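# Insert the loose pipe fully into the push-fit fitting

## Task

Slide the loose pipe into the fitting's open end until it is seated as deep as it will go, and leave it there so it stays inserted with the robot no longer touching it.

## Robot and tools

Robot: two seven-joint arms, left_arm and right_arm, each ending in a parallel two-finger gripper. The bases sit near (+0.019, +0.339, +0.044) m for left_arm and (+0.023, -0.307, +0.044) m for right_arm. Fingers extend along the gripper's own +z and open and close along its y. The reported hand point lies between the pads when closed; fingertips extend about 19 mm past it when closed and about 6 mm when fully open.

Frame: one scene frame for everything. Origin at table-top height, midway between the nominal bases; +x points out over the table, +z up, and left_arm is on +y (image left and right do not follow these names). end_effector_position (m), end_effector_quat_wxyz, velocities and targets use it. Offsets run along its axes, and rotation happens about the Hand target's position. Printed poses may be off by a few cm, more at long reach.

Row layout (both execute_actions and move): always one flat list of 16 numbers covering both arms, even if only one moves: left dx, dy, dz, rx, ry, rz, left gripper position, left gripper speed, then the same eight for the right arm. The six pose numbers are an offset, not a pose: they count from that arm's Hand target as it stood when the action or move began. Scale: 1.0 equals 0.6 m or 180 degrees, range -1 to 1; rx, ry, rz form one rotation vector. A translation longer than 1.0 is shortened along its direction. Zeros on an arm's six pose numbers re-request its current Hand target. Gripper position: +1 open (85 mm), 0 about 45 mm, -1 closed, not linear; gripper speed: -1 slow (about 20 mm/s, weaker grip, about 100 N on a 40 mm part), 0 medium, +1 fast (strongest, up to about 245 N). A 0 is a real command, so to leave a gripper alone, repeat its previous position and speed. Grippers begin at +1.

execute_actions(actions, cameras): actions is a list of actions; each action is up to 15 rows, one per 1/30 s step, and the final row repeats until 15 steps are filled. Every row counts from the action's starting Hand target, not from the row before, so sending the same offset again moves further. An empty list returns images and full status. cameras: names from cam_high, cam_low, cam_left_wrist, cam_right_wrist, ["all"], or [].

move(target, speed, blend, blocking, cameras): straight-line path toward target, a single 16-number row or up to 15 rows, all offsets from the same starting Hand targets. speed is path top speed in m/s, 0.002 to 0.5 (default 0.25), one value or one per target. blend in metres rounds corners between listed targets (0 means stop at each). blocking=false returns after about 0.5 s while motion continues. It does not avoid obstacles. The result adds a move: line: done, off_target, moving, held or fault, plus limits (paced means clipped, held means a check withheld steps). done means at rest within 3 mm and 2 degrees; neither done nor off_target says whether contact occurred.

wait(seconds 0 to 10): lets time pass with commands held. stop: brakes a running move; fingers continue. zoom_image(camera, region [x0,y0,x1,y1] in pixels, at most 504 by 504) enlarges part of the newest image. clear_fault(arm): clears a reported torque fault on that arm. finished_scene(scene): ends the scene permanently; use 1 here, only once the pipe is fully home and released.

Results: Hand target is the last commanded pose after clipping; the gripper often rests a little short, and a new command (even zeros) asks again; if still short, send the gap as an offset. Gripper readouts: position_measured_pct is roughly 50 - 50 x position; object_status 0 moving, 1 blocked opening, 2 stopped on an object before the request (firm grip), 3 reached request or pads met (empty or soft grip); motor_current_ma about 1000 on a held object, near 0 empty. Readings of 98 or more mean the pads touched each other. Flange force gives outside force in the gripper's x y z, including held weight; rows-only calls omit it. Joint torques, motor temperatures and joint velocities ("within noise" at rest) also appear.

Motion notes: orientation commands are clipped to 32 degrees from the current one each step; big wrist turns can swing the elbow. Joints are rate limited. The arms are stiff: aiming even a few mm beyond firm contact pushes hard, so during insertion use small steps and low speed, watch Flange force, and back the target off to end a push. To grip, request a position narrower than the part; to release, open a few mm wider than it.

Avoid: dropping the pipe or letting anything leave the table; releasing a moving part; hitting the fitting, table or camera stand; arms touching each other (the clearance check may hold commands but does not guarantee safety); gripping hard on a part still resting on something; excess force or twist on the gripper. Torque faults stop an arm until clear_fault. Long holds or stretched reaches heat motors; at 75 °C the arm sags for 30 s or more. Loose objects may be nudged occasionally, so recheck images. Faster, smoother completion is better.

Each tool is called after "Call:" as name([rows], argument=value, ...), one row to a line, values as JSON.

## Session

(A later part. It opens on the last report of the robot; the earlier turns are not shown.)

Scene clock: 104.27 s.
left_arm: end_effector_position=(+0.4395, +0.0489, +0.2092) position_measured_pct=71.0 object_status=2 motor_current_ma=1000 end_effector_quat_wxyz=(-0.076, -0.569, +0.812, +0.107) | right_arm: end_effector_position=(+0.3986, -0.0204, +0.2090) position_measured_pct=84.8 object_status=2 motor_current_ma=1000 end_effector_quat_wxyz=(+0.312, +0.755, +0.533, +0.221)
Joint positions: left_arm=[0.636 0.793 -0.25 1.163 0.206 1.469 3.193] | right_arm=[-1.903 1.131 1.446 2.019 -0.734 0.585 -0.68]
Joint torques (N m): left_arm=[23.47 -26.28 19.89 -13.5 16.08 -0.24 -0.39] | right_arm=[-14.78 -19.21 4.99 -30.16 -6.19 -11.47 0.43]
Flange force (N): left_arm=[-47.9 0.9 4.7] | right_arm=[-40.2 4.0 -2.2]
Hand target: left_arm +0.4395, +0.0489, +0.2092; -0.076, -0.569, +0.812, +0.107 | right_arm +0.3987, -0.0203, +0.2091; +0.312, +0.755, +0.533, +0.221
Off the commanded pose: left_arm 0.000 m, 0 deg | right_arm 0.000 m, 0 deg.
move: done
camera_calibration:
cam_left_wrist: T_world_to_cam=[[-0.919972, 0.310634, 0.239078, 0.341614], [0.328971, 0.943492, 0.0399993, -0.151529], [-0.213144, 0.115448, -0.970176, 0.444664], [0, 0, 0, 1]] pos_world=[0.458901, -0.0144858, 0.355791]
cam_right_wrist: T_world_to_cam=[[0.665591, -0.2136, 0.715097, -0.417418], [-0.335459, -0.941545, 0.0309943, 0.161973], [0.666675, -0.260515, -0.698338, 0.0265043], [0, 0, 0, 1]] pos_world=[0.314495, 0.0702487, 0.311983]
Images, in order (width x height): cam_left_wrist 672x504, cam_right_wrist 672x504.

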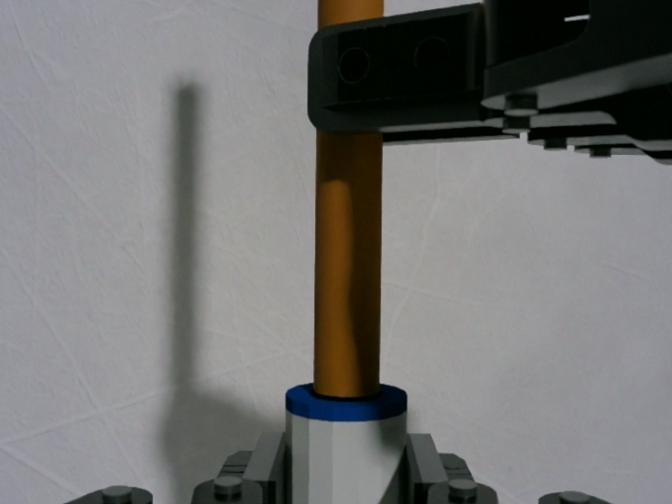

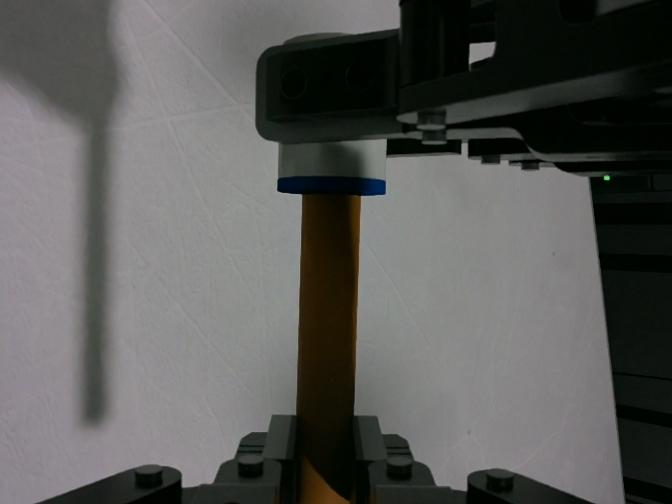

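Call:
move(target=[0, 0, 0, 0, 0, 0, -0.7, -1.0, 0.00167, 0.00471, 0.0, 0, 0, 0, -0.9, -1.0], speed=0.015, cameras=["cam_left_wrist", "cam_right_wrist"])

Call:
zoom_image(camera="cam_left_wrist", region=[280, 340, 414, 440])

Call:
zoom_image(camera="cam_right_wrist", region=[270, 110, 400, 220])

Scene clock: 105.73 s.
left_arm: end_effector_position=(+0.4396, +0.0490, +0.2092) position_measured_pct=71.0 object_status=2 motor_current_ma=1000 end_effector_quat_wxyz=(-0.076, -0.569, +0.812, +0.107) | right_arm: end_effector_position=(+0.3996, -0.0175, +0.2090) position_measured_pct=84.8 object_status=2 motor_current_ma=1000 end_effector_quat_wxyz=(+0.312, +0.755, +0.533, +0.221)
Joint positions: left_arm=[0.635 0.793 -0.25 1.163 0.206 1.469 3.193] | right_arm=[-1.9 1.135 1.446 2.009 -0.733 0.592 -0.684]
Joint torques (N m): left_arm=[25.82 -26.3 21.89 -13.73 17.47 -0.3 -0.53] | right_arm=[-15.94 -19.61 5.08 -32.8 -6.86 -12.74 0.43]
Flange force (N): left_arm=[-52.3 0.5 4.2] | right_arm=[-44.5 4.0 -2.8]
Hand target: left_arm +0.4395, +0.0489, +0.2092; -0.076, -0.569, +0.812, +0.107 | right_arm +0.3997, -0.0175, +0.2090; +0.312, +0.755, +0.533, +0.221
Off the commanded pose: left_arm 0.000 m, 0 deg | right_arm 0.000 m, 0 deg.
move: done
camera_calibration:
cam_left_wrist: T_world_to_cam=[[-0.920063, 0.310414, 0.239014, 0.341735], [0.328777, 0.943552, 0.0401803, -0.151631], [-0.213049, 0.115551, -0.970185, 0.444636], [0, 0, 0, 1]] pos_world=[0.459, -0.0143859, 0.355792]
cam_right_wrist: T_world_to_cam=[[0.665649, -0.213481, 0.715078, -0.417485], [-0.335308, -0.941598, 0.0310239, 0.164985], [0.666693, -0.260423, -0.698356, 0.0265867], [0, 0, 0, 1]] pos_world=[0.315494, 0.0731481, 0.311983]
Images, in order (width x height): cam_left_wrist 672x504, cam_right_wrist 672x504.

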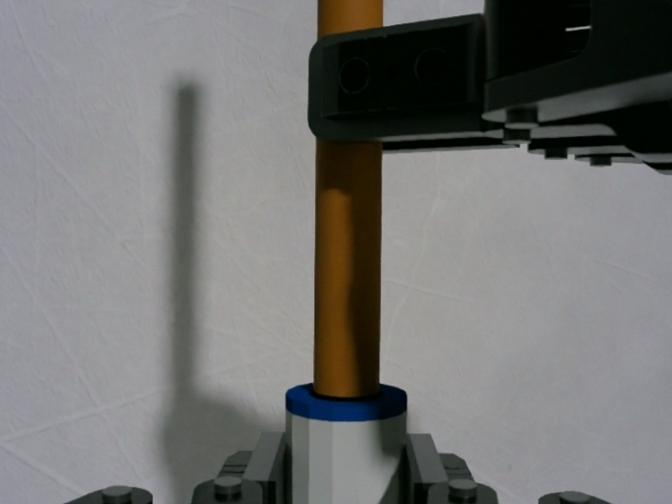

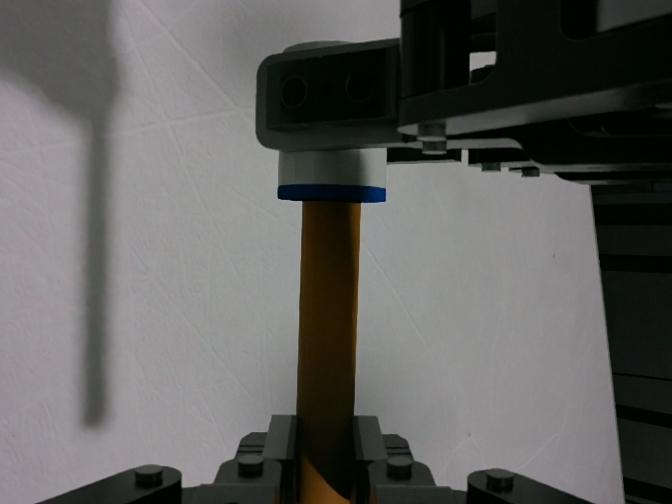

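Scaled by 3.761.

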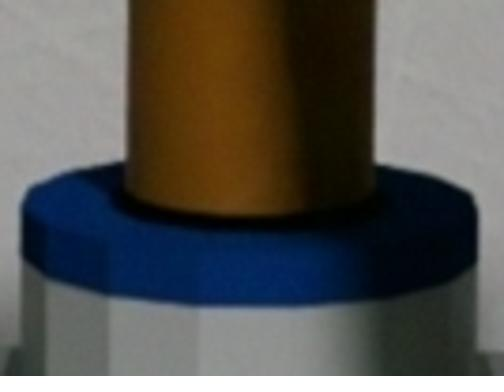

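Scaled by 3.877.

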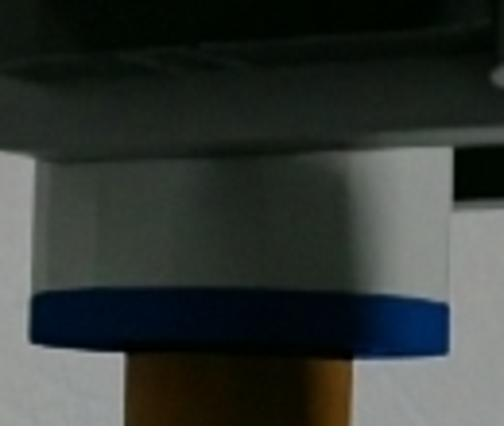

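Call:
zoom_image(camera="cam_left_wrist", region=[310, 375, 386, 415])

Call:
zoom_image(camera="cam_right_wrist", region=[290, 170, 380, 230])

Scaled by 6.632.

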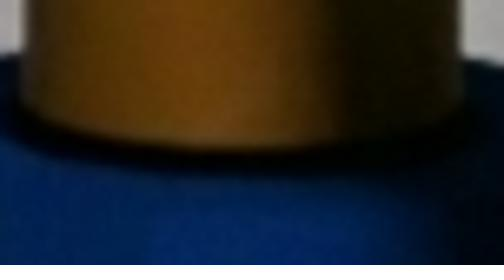

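Scaled by 5.600.

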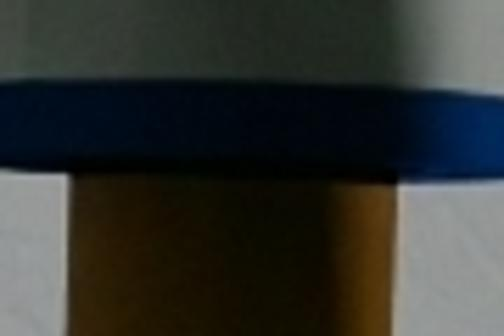

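Call:
move(target=[0, 0, 0, 0, 0, 0, -0.7, -1.0, -0.005, -0.01414, 0.0, 0, 0, 0, -0.9, -1.0], speed=0.03, cameras=["cam_left_wrist", "cam_right_wrist"])

Call:
zoom_image(camera="cam_left_wrist", region=[280, 340, 414, 440])

Scene clock: 109.77 s.
left_arm: end_effector_position=(+0.4394, +0.0487, +0.2092) position_measured_pct=71.0 object_status=2 motor_current_ma=1000 end_effector_quat_wxyz=(-0.076, -0.569, +0.812, +0.107) | right_arm: end_effector_position=(+0.3967, -0.0258, +0.2091) position_measured_pct=84.8 object_status=2 motor_current_ma=1000 end_effector_quat_wxyz=(+0.312, +0.755, +0.533, +0.221)
Joint positions: left_arm=[0.636 0.793 -0.25 1.162 0.206 1.469 3.193] | right_arm=[-1.908 1.123 1.445 2.038 -0.736 0.571 -0.671]
Joint torques (N m): left_arm=[2.45 -23.37 1.66 -8.94 2.02 0.64 -0.6] | right_arm=[-3.51 -15.11 7.52 -7.07 -0.3 -3.07 0.24]
Flange force (N): left_arm=[-4.6 1.0 2.7] | right_arm=[-2.0 1.8 1.2]
Hand target: left_arm +0.4395, +0.0489, +0.2092; -0.076, -0.569, +0.812, +0.107 | right_arm +0.3967, -0.0259, +0.2090; +0.312, +0.755, +0.533, +0.221
Off the commanded pose: left_arm 0.000 m, 0 deg | right_arm 0.000 m, 0 deg.
move: done
camera_calibration:
cam_left_wrist: T_world_to_cam=[[-0.919921, 0.310873, 0.238965, 0.341573], [0.329176, 0.943426, 0.0398823, -0.151456], [-0.213047, 0.11535, -0.970209, 0.444621], [0, 0, 0, 1]] pos_world=[0.458801, -0.0145858, 0.355791]
cam_right_wrist: T_world_to_cam=[[0.665577, -0.213435, 0.715159, -0.417287], [-0.335214, -0.941633, 0.0309485, 0.156066], [0.666812, -0.26033, -0.698276, 0.0263307], [0, 0, 0, 1]] pos_world=[0.312494, 0.0647477, 0.311982]
Images, in order (width x height): cam_left_wrist 672x504, cam_right_wrist 672x504.

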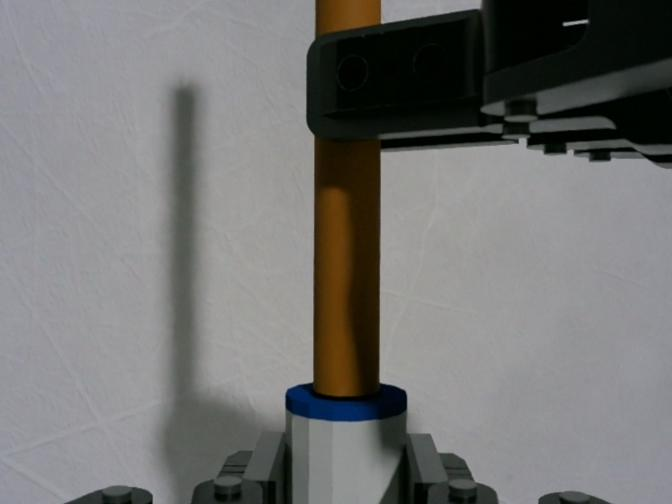

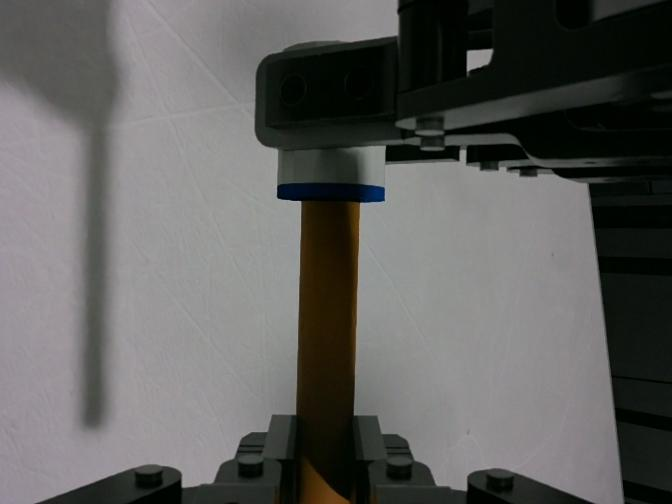

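Scaled by 3.761.

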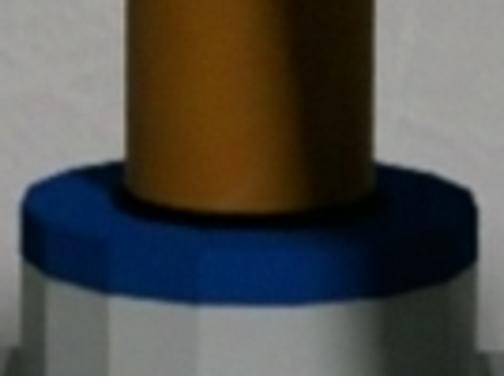

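Call:
move([
  [0, 0, 0, 0, 0, 0, -0.7, -1.0, -0.0005, -0.0014, 0, 0, 0, 0, -0.9, -1.0],
  [0, 0, 0, 0, 0, 0, 0.25, -0.5, -0.0005, -0.0014, 0, 0, 0, 0, -0.9, -1.0],
  [0.0405, -0.0148, 0.161, 0, 0, 0, 0.25, -0.5, -0.0005, -0.0014, 0, 0, 0, 0, -0.9, -1.0],
  [-0.049, 0.352, 0.252, 0, 0, 0, 0.25, -0.5, -0.0005, -0.0014, 0, 0, 0, 0, -0.9, -1.0],
], speed=[0.03, 0.03, 0.12, 0.25], blend=[0, 0, 0.03, 0], cameras=["cam_low", "cam_left_wrist", "cam_right_wrist"])

Scene clock: 120.10 s.
left_arm: end_effector_position=(+0.4101, +0.2600, +0.3603) position_measured_pct=37.7 object_status=3 motor_current_ma=0 end_effector_quat_wxyz=(-0.076, -0.569, +0.812, +0.107) | right_arm: end_effector_position=(+0.3964, -0.0268, +0.2091) position_measured_pct=84.8 object_status=2 motor_current_ma=1000 end_effector_quat_wxyz=(+0.312, +0.755, +0.533, +0.221)
Joint positions: left_arm=[0.376 0.429 -0.345 1.32 0.068 1.668 2.847] | right_arm=[-1.909 1.122 1.445 2.041 -0.736 0.569 -0.669]
Joint torques (N m): left_arm=[-0.34 -17.25 -1.02 -8.89 0 0.49 -0.41] | right_arm=[-2.26 -14.69 7.93 -4.18 0.54 -2.04 0.13]
Flange force (N): left_arm=[1.5 -0.1 2.0] | right_arm=[2.9 1.6 2.6]
Hand target: left_arm +0.4101, +0.2601, +0.3603; -0.076, -0.569, +0.812, +0.107 | right_arm +0.3964, -0.0268, +0.2091; +0.312, +0.755, +0.533, +0.221
Off the commanded pose: left_arm 0.000 m, 0 deg | right_arm 0.000 m, 0 deg.
move: done
camera_calibration:
cam_left_wrist: T_world_to_cam=[[-0.919972, 0.310634, 0.239078, 0.212812], [0.328971, 0.943492, 0.0399993, -0.347171], [-0.213144, 0.115448, -0.970176, 0.560706], [0, 0, 0, 1]] pos_world=[0.429501, 0.196714, 0.506991]
cam_right_wrist: T_world_to_cam=[[0.665627, -0.213543, 0.71508, -0.417264], [-0.335352, -0.941584, 0.0309764, 0.155149], [0.666693, -0.260422, -0.698356, 0.0263648], [0, 0, 0, 1]] pos_world=[0.312194, 0.0638483, 0.311983]
Images, in order (width x height): cam_low 672x504, cam_left_wrist 672x504, cam_right_wrist 672x504.

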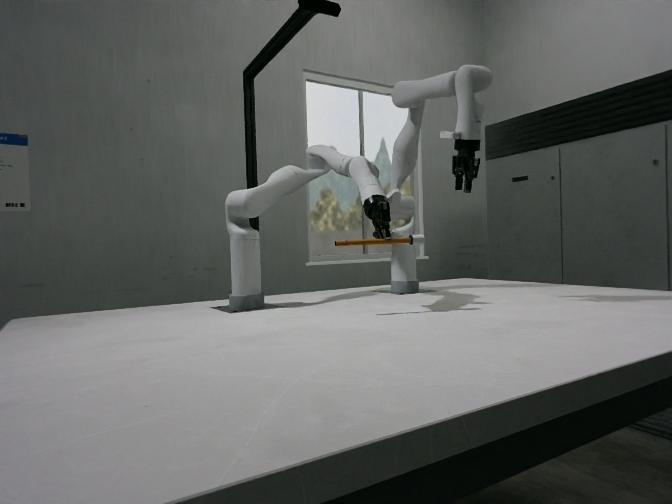

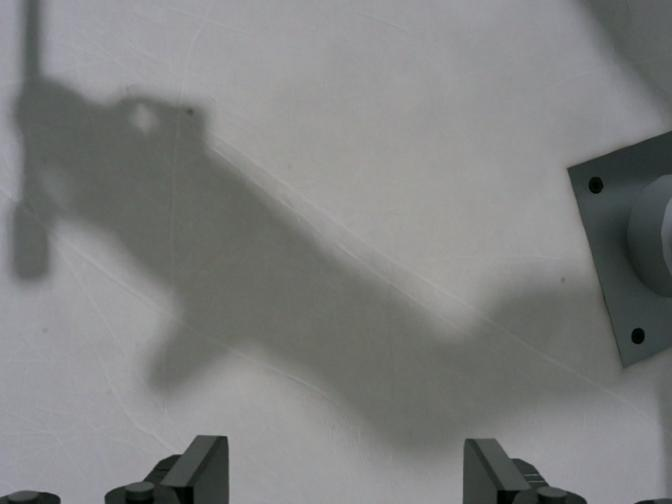

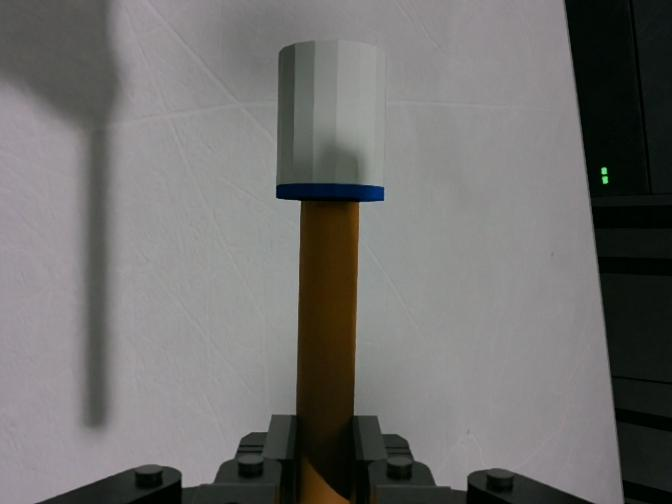

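Call:
move([
  [0, 0, 0, 0, 0, 0, 0.25, -0.5, -0.014, -0.322, -0.1818, 0.09195, 0.23276, 0.00371, -0.9, -1.0],
  [0, 0, 0, 0, 0, 0, 0.25, -0.5, -0.014, -0.322, -0.2943, 0.09195, 0.23276, 0.00371, -0.9, -1.0],
], speed=[0.22, 0.07], blend=[0.02, 0], cameras=["cam_low", "cam_high", "cam_right_wrist"])

Call:
zoom_image(camera="cam_low", region=[260, 240, 420, 330])

Scene clock: 126.13 s.
left_arm: end_effector_position=(+0.4101, +0.2601, +0.3604) position_measured_pct=37.7 object_status=3 motor_current_ma=0 end_effector_quat_wxyz=(-0.076, -0.569, +0.812, +0.107) | right_arm: end_effector_position=(+0.3880, -0.2200, +0.0325) position_measured_pct=84.8 object_status=2 motor_current_ma=1000 end_effector_quat_wxyz=(-0.009, +0.817, +0.576, +0.012)
Joint positions: left_arm=[0.376 0.429 -0.345 1.32 0.068 1.668 2.847] | right_arm=[-0.641 0.833 0.618 2.14 -1.111 0.528 0.439]
Joint torques (N m): left_arm=[-0.46 -17.25 -1.04 -8.92 0.02 0.46 -0.5] | right_arm=[-2.22 -16.92 2.65 -2.91 -0.24 -0.07 0.36]
Flange force (N): left_arm=[1.9 0.0 2.0] | right_arm=[-3.5 4.1 2.6]
Hand target: left_arm +0.4101, +0.2601, +0.3604; -0.076, -0.569, +0.812, +0.107 | right_arm +0.3880, -0.2200, +0.0325; -0.009, +0.817, +0.576, +0.012
Off the commanded pose: left_arm 0.000 m, 0 deg | right_arm 0.000 m, 0 deg.
move: done
camera_calibration:
cam_right_wrist: T_world_to_cam=[[0.949236, -0.314342, 0.0118215, -0.436058], [-0.314284, -0.949307, -0.00653496, -0.03273], [0.0132764, 0.00248792, -0.999909, 0.179458], [0, 0, 0, 1]] pos_world=[0.401252, -0.168588, 0.184382]
Images, in order (width x height): cam_high 672x504, cam_low 672x504, cam_right_wrist 672x504.

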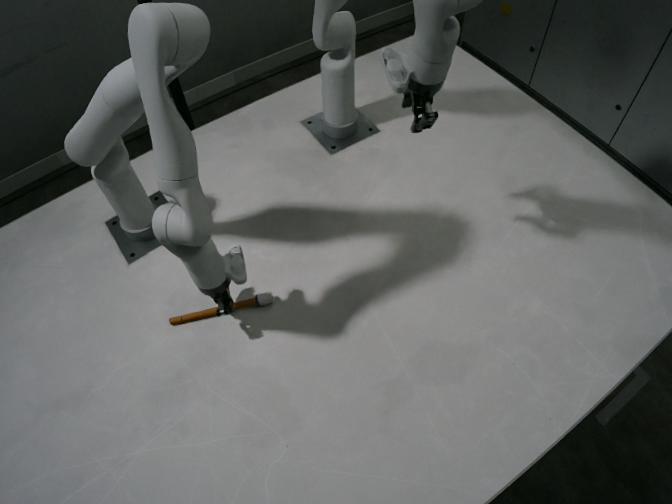

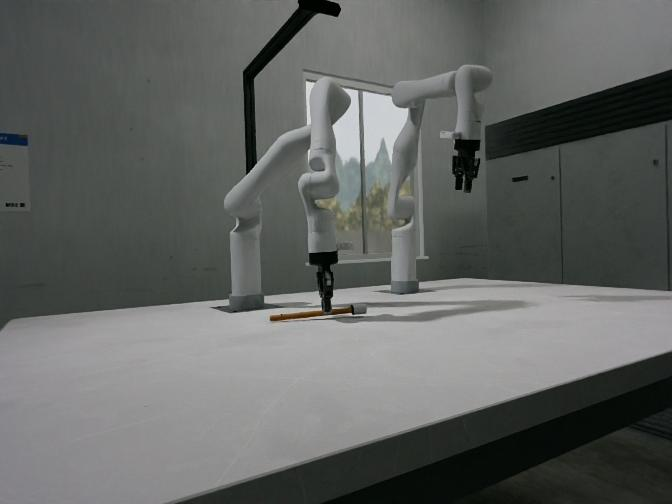

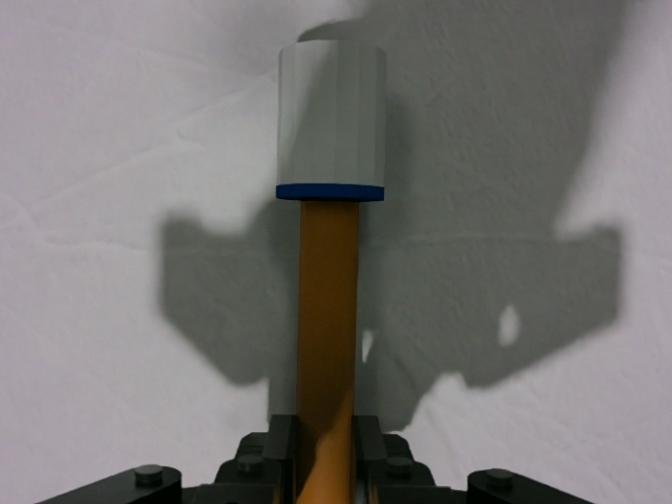

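Scaled by 3.150 from the camera's 672x504 image, which has a finer 960x720 frame.

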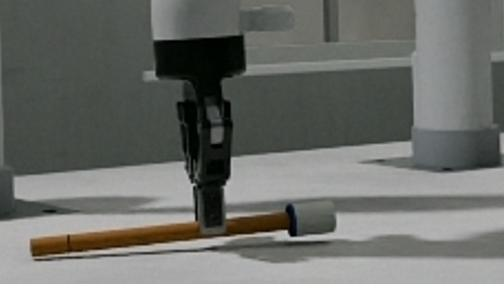

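Call:
move(target=[0, 0, 0, 0, 0, 0, 0.25, -0.5, 0, 0, -0.0058, 0, 0, 0, -0.9, -1.0], speed=0.02, cameras=["cam_low"])

Call:
zoom_image(camera="cam_low", region=[260, 280, 380, 330])

Scene clock: 127.30 s.
left_arm: end_effector_position=(+0.4101, +0.2601, +0.3604) position_measured_pct=37.7 object_status=3 motor_current_ma=0 end_effector_quat_wxyz=(-0.076, -0.569, +0.812, +0.107) | right_arm: end_effector_position=(+0.3879, -0.2200, +0.0290) position_measured_pct=84.8 object_status=2 motor_current_ma=1000 end_effector_quat_wxyz=(-0.009, +0.817, +0.576, +0.012)
Joint positions: left_arm=[0.376 0.429 -0.345 1.32 0.068 1.668 2.847] | right_arm=[-0.634 0.839 0.607 2.14 -1.123 0.52 0.45]
Joint torques (N m): left_arm=[-0.44 -17.21 -0.99 -8.95 0 0.46 -0.42] | right_arm=[-2.44 -16.89 2.52 -2.87 -0.23 -0.1 0.23]
Flange force (N): left_arm=[1.7 0.2 2.1] | right_arm=[-4.6 4.1 2.8]
Hand target: left_arm +0.4101, +0.2601, +0.3604; -0.076, -0.569, +0.812, +0.107 | right_arm +0.3879, -0.2200, +0.0290; -0.009, +0.817, +0.576, +0.012
Off the commanded pose: left_arm 0.000 m, 0 deg | right_arm 0.000 m, 0 deg.
move: done
Images, in order (width x height): cam_low 672x504.

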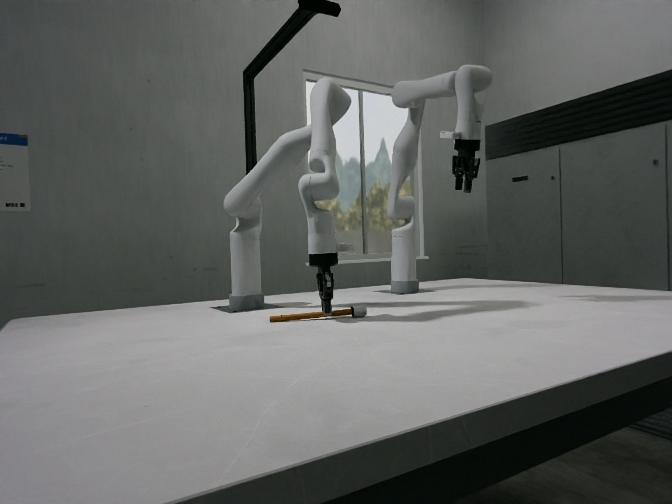

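Scaled by 4.200 from the camera's 672x504 image, which has a finer 960x720 frame.

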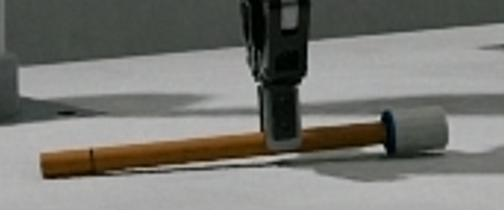

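Call:
move(target=[0, 0, 0, 0, 0, 0, 0.25, -0.5, 0, 0, -0.0025, 0, 0, 0, -0.9, -1.0], speed=0.02)

Scene clock: 128.43 s.
left_arm: end_effector_position=(+0.4101, +0.2601, +0.3604) position_measured_pct=37.7 object_status=3 motor_current_ma=0 end_effector_quat_wxyz=(-0.076, -0.569, +0.812, +0.107) | right_arm: end_effector_position=(+0.3880, -0.2200, +0.0275) position_measured_pct=84.8 object_status=2 motor_current_ma=1000 end_effector_quat_wxyz=(-0.009, +0.817, +0.576, +0.012)
Joint positions: left_arm=[0.376 0.429 -0.345 1.32 0.068 1.668 2.847] | right_arm=[-0.631 0.842 0.603 2.14 -1.128 0.516 0.455]
Joint torques (N m): left_arm=[-0.45 -17.17 -0.91 -8.95 0.01 0.4 -0.46] | right_arm=[-2.22 -10.05 0.33 -4.29 -0.93 -1.03 0.14]
Flange force (N): left_arm=[1.8 0.3 2.0] | right_arm=[-7.0 -1.4 -22.1]
Hand target: left_arm +0.4101, +0.2601, +0.3604; -0.076, -0.569, +0.812, +0.107 | right_arm +0.3880, -0.2200, +0.0275; -0.009, +0.817, +0.576, +0.012
Off the commanded pose: left_arm 0.000 m, 0 deg | right_arm 0.000 m, 0 deg.
move: done

Call:
move([
  [0, 0, 0, 0, 0, 0, 0.25, -0.5, 0, 0, 0.0015, 0, 0, 0, -0.9, -1.0],
  [0, 0, 0, 0, 0, 0, 0.25, -0.5, 0, 0, 0.0015, 0, 0, 0, 0.2, -0.6],
  [0, 0, 0, 0, 0, 0, 0.25, -0.5, 0, 0, 0.2, 0, 0, 0, 0.2, -0.6],
], speed=[0.02, 0.02, 0.12], cameras=["cam_low", "cam_high", "cam_right_wrist"])

Call:
zoom_image(camera="cam_low", region=[260, 280, 380, 330])

Call:
zoom_image(camera="cam_right_wrist", region=[250, 50, 450, 400])

Scene clock: 132.50 s.
left_arm: end_effector_position=(+0.4101, +0.2601, +0.3604) position_measured_pct=37.7 object_status=3 motor_current_ma=0 end_effector_quat_wxyz=(-0.076, -0.569, +0.812, +0.107) | right_arm: end_effector_position=(+0.3880, -0.2200, +0.1475) position_measured_pct=39.8 object_status=3 motor_current_ma=0 end_effector_quat_wxyz=(-0.009, +0.817, +0.576, +0.012)
Joint positions: left_arm=[0.376 0.429 -0.345 1.32 0.068 1.668 2.847] | right_arm=[-0.848 0.614 0.921 2.073 -0.738 0.801 0.124]
Joint torques (N m): left_arm=[-0.41 -17.23 -0.99 -8.87 -0.05 0.46 -0.5] | right_arm=[-2.26 -14.11 3.01 -5.57 -0.44 -0.06 0.25]
Flange force (N): left_arm=[1.8 -0.2 1.8] | right_arm=[-3.3 5.3 3.3]
Hand target: left_arm +0.4101, +0.2601, +0.3604; -0.076, -0.569, +0.812, +0.107 | right_arm +0.3880, -0.2200, +0.1475; -0.009, +0.817, +0.576, +0.012
Off the commanded pose: left_arm 0.000 m, 0 deg | right_arm 0.000 m, 0 deg.
move: done
camera_calibration:
cam_right_wrist: T_world_to_cam=[[0.949236, -0.314342, 0.0118215, -0.437417], [-0.314284, -0.949307, -0.00653496, -0.0319785], [0.0132764, 0.00248792, -0.999909, 0.294447], [0, 0, 0, 1]] pos_world=[0.401252, -0.168588, 0.299382]
Images, in order (width x height): cam_high 672x504, cam_low 672x504, cam_right_wrist 672x504.

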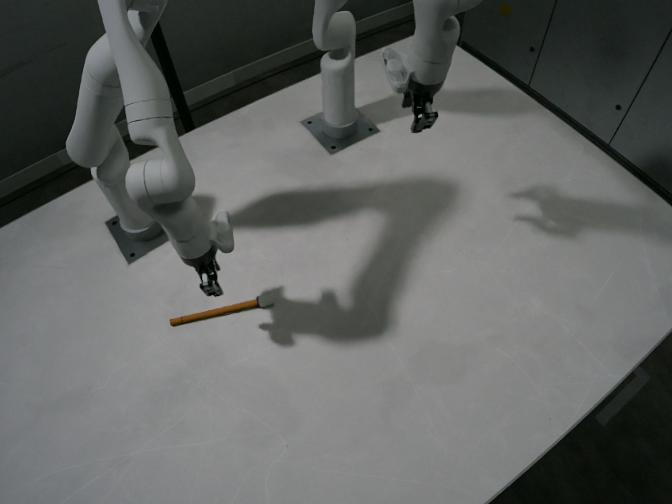

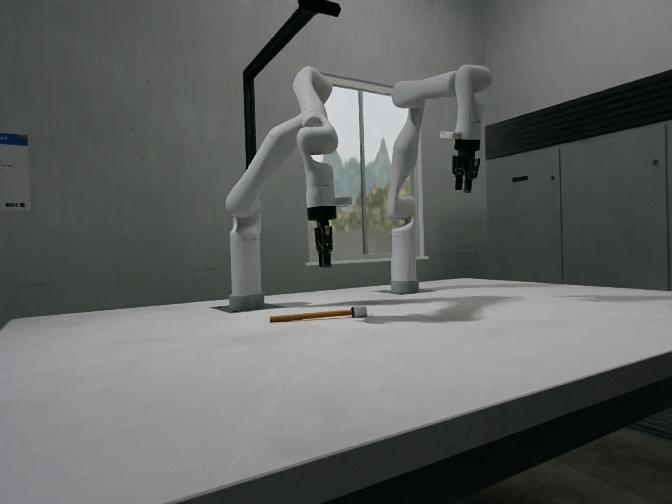

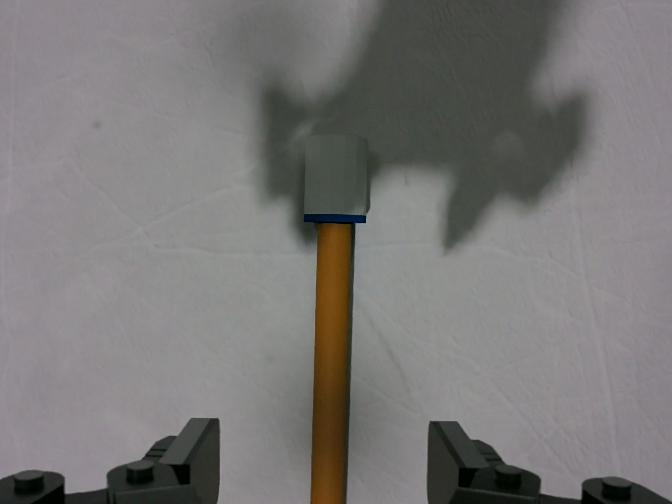

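Scaled by 4.200 from the camera's 672x504 image, which has a finer 960x720 frame.

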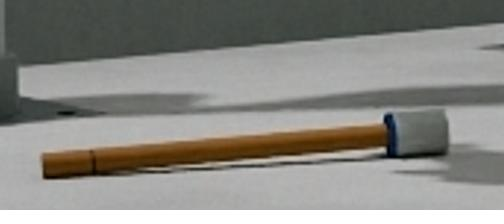

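Scaled by 1.440.

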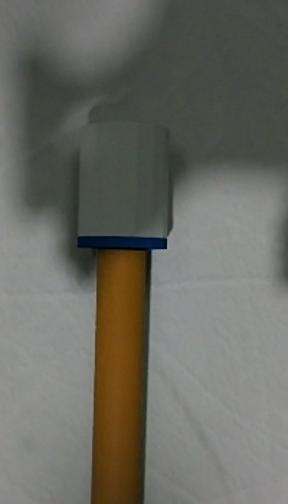

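Call:
finished_scene(scene=1)

The scene is finished: the task was done.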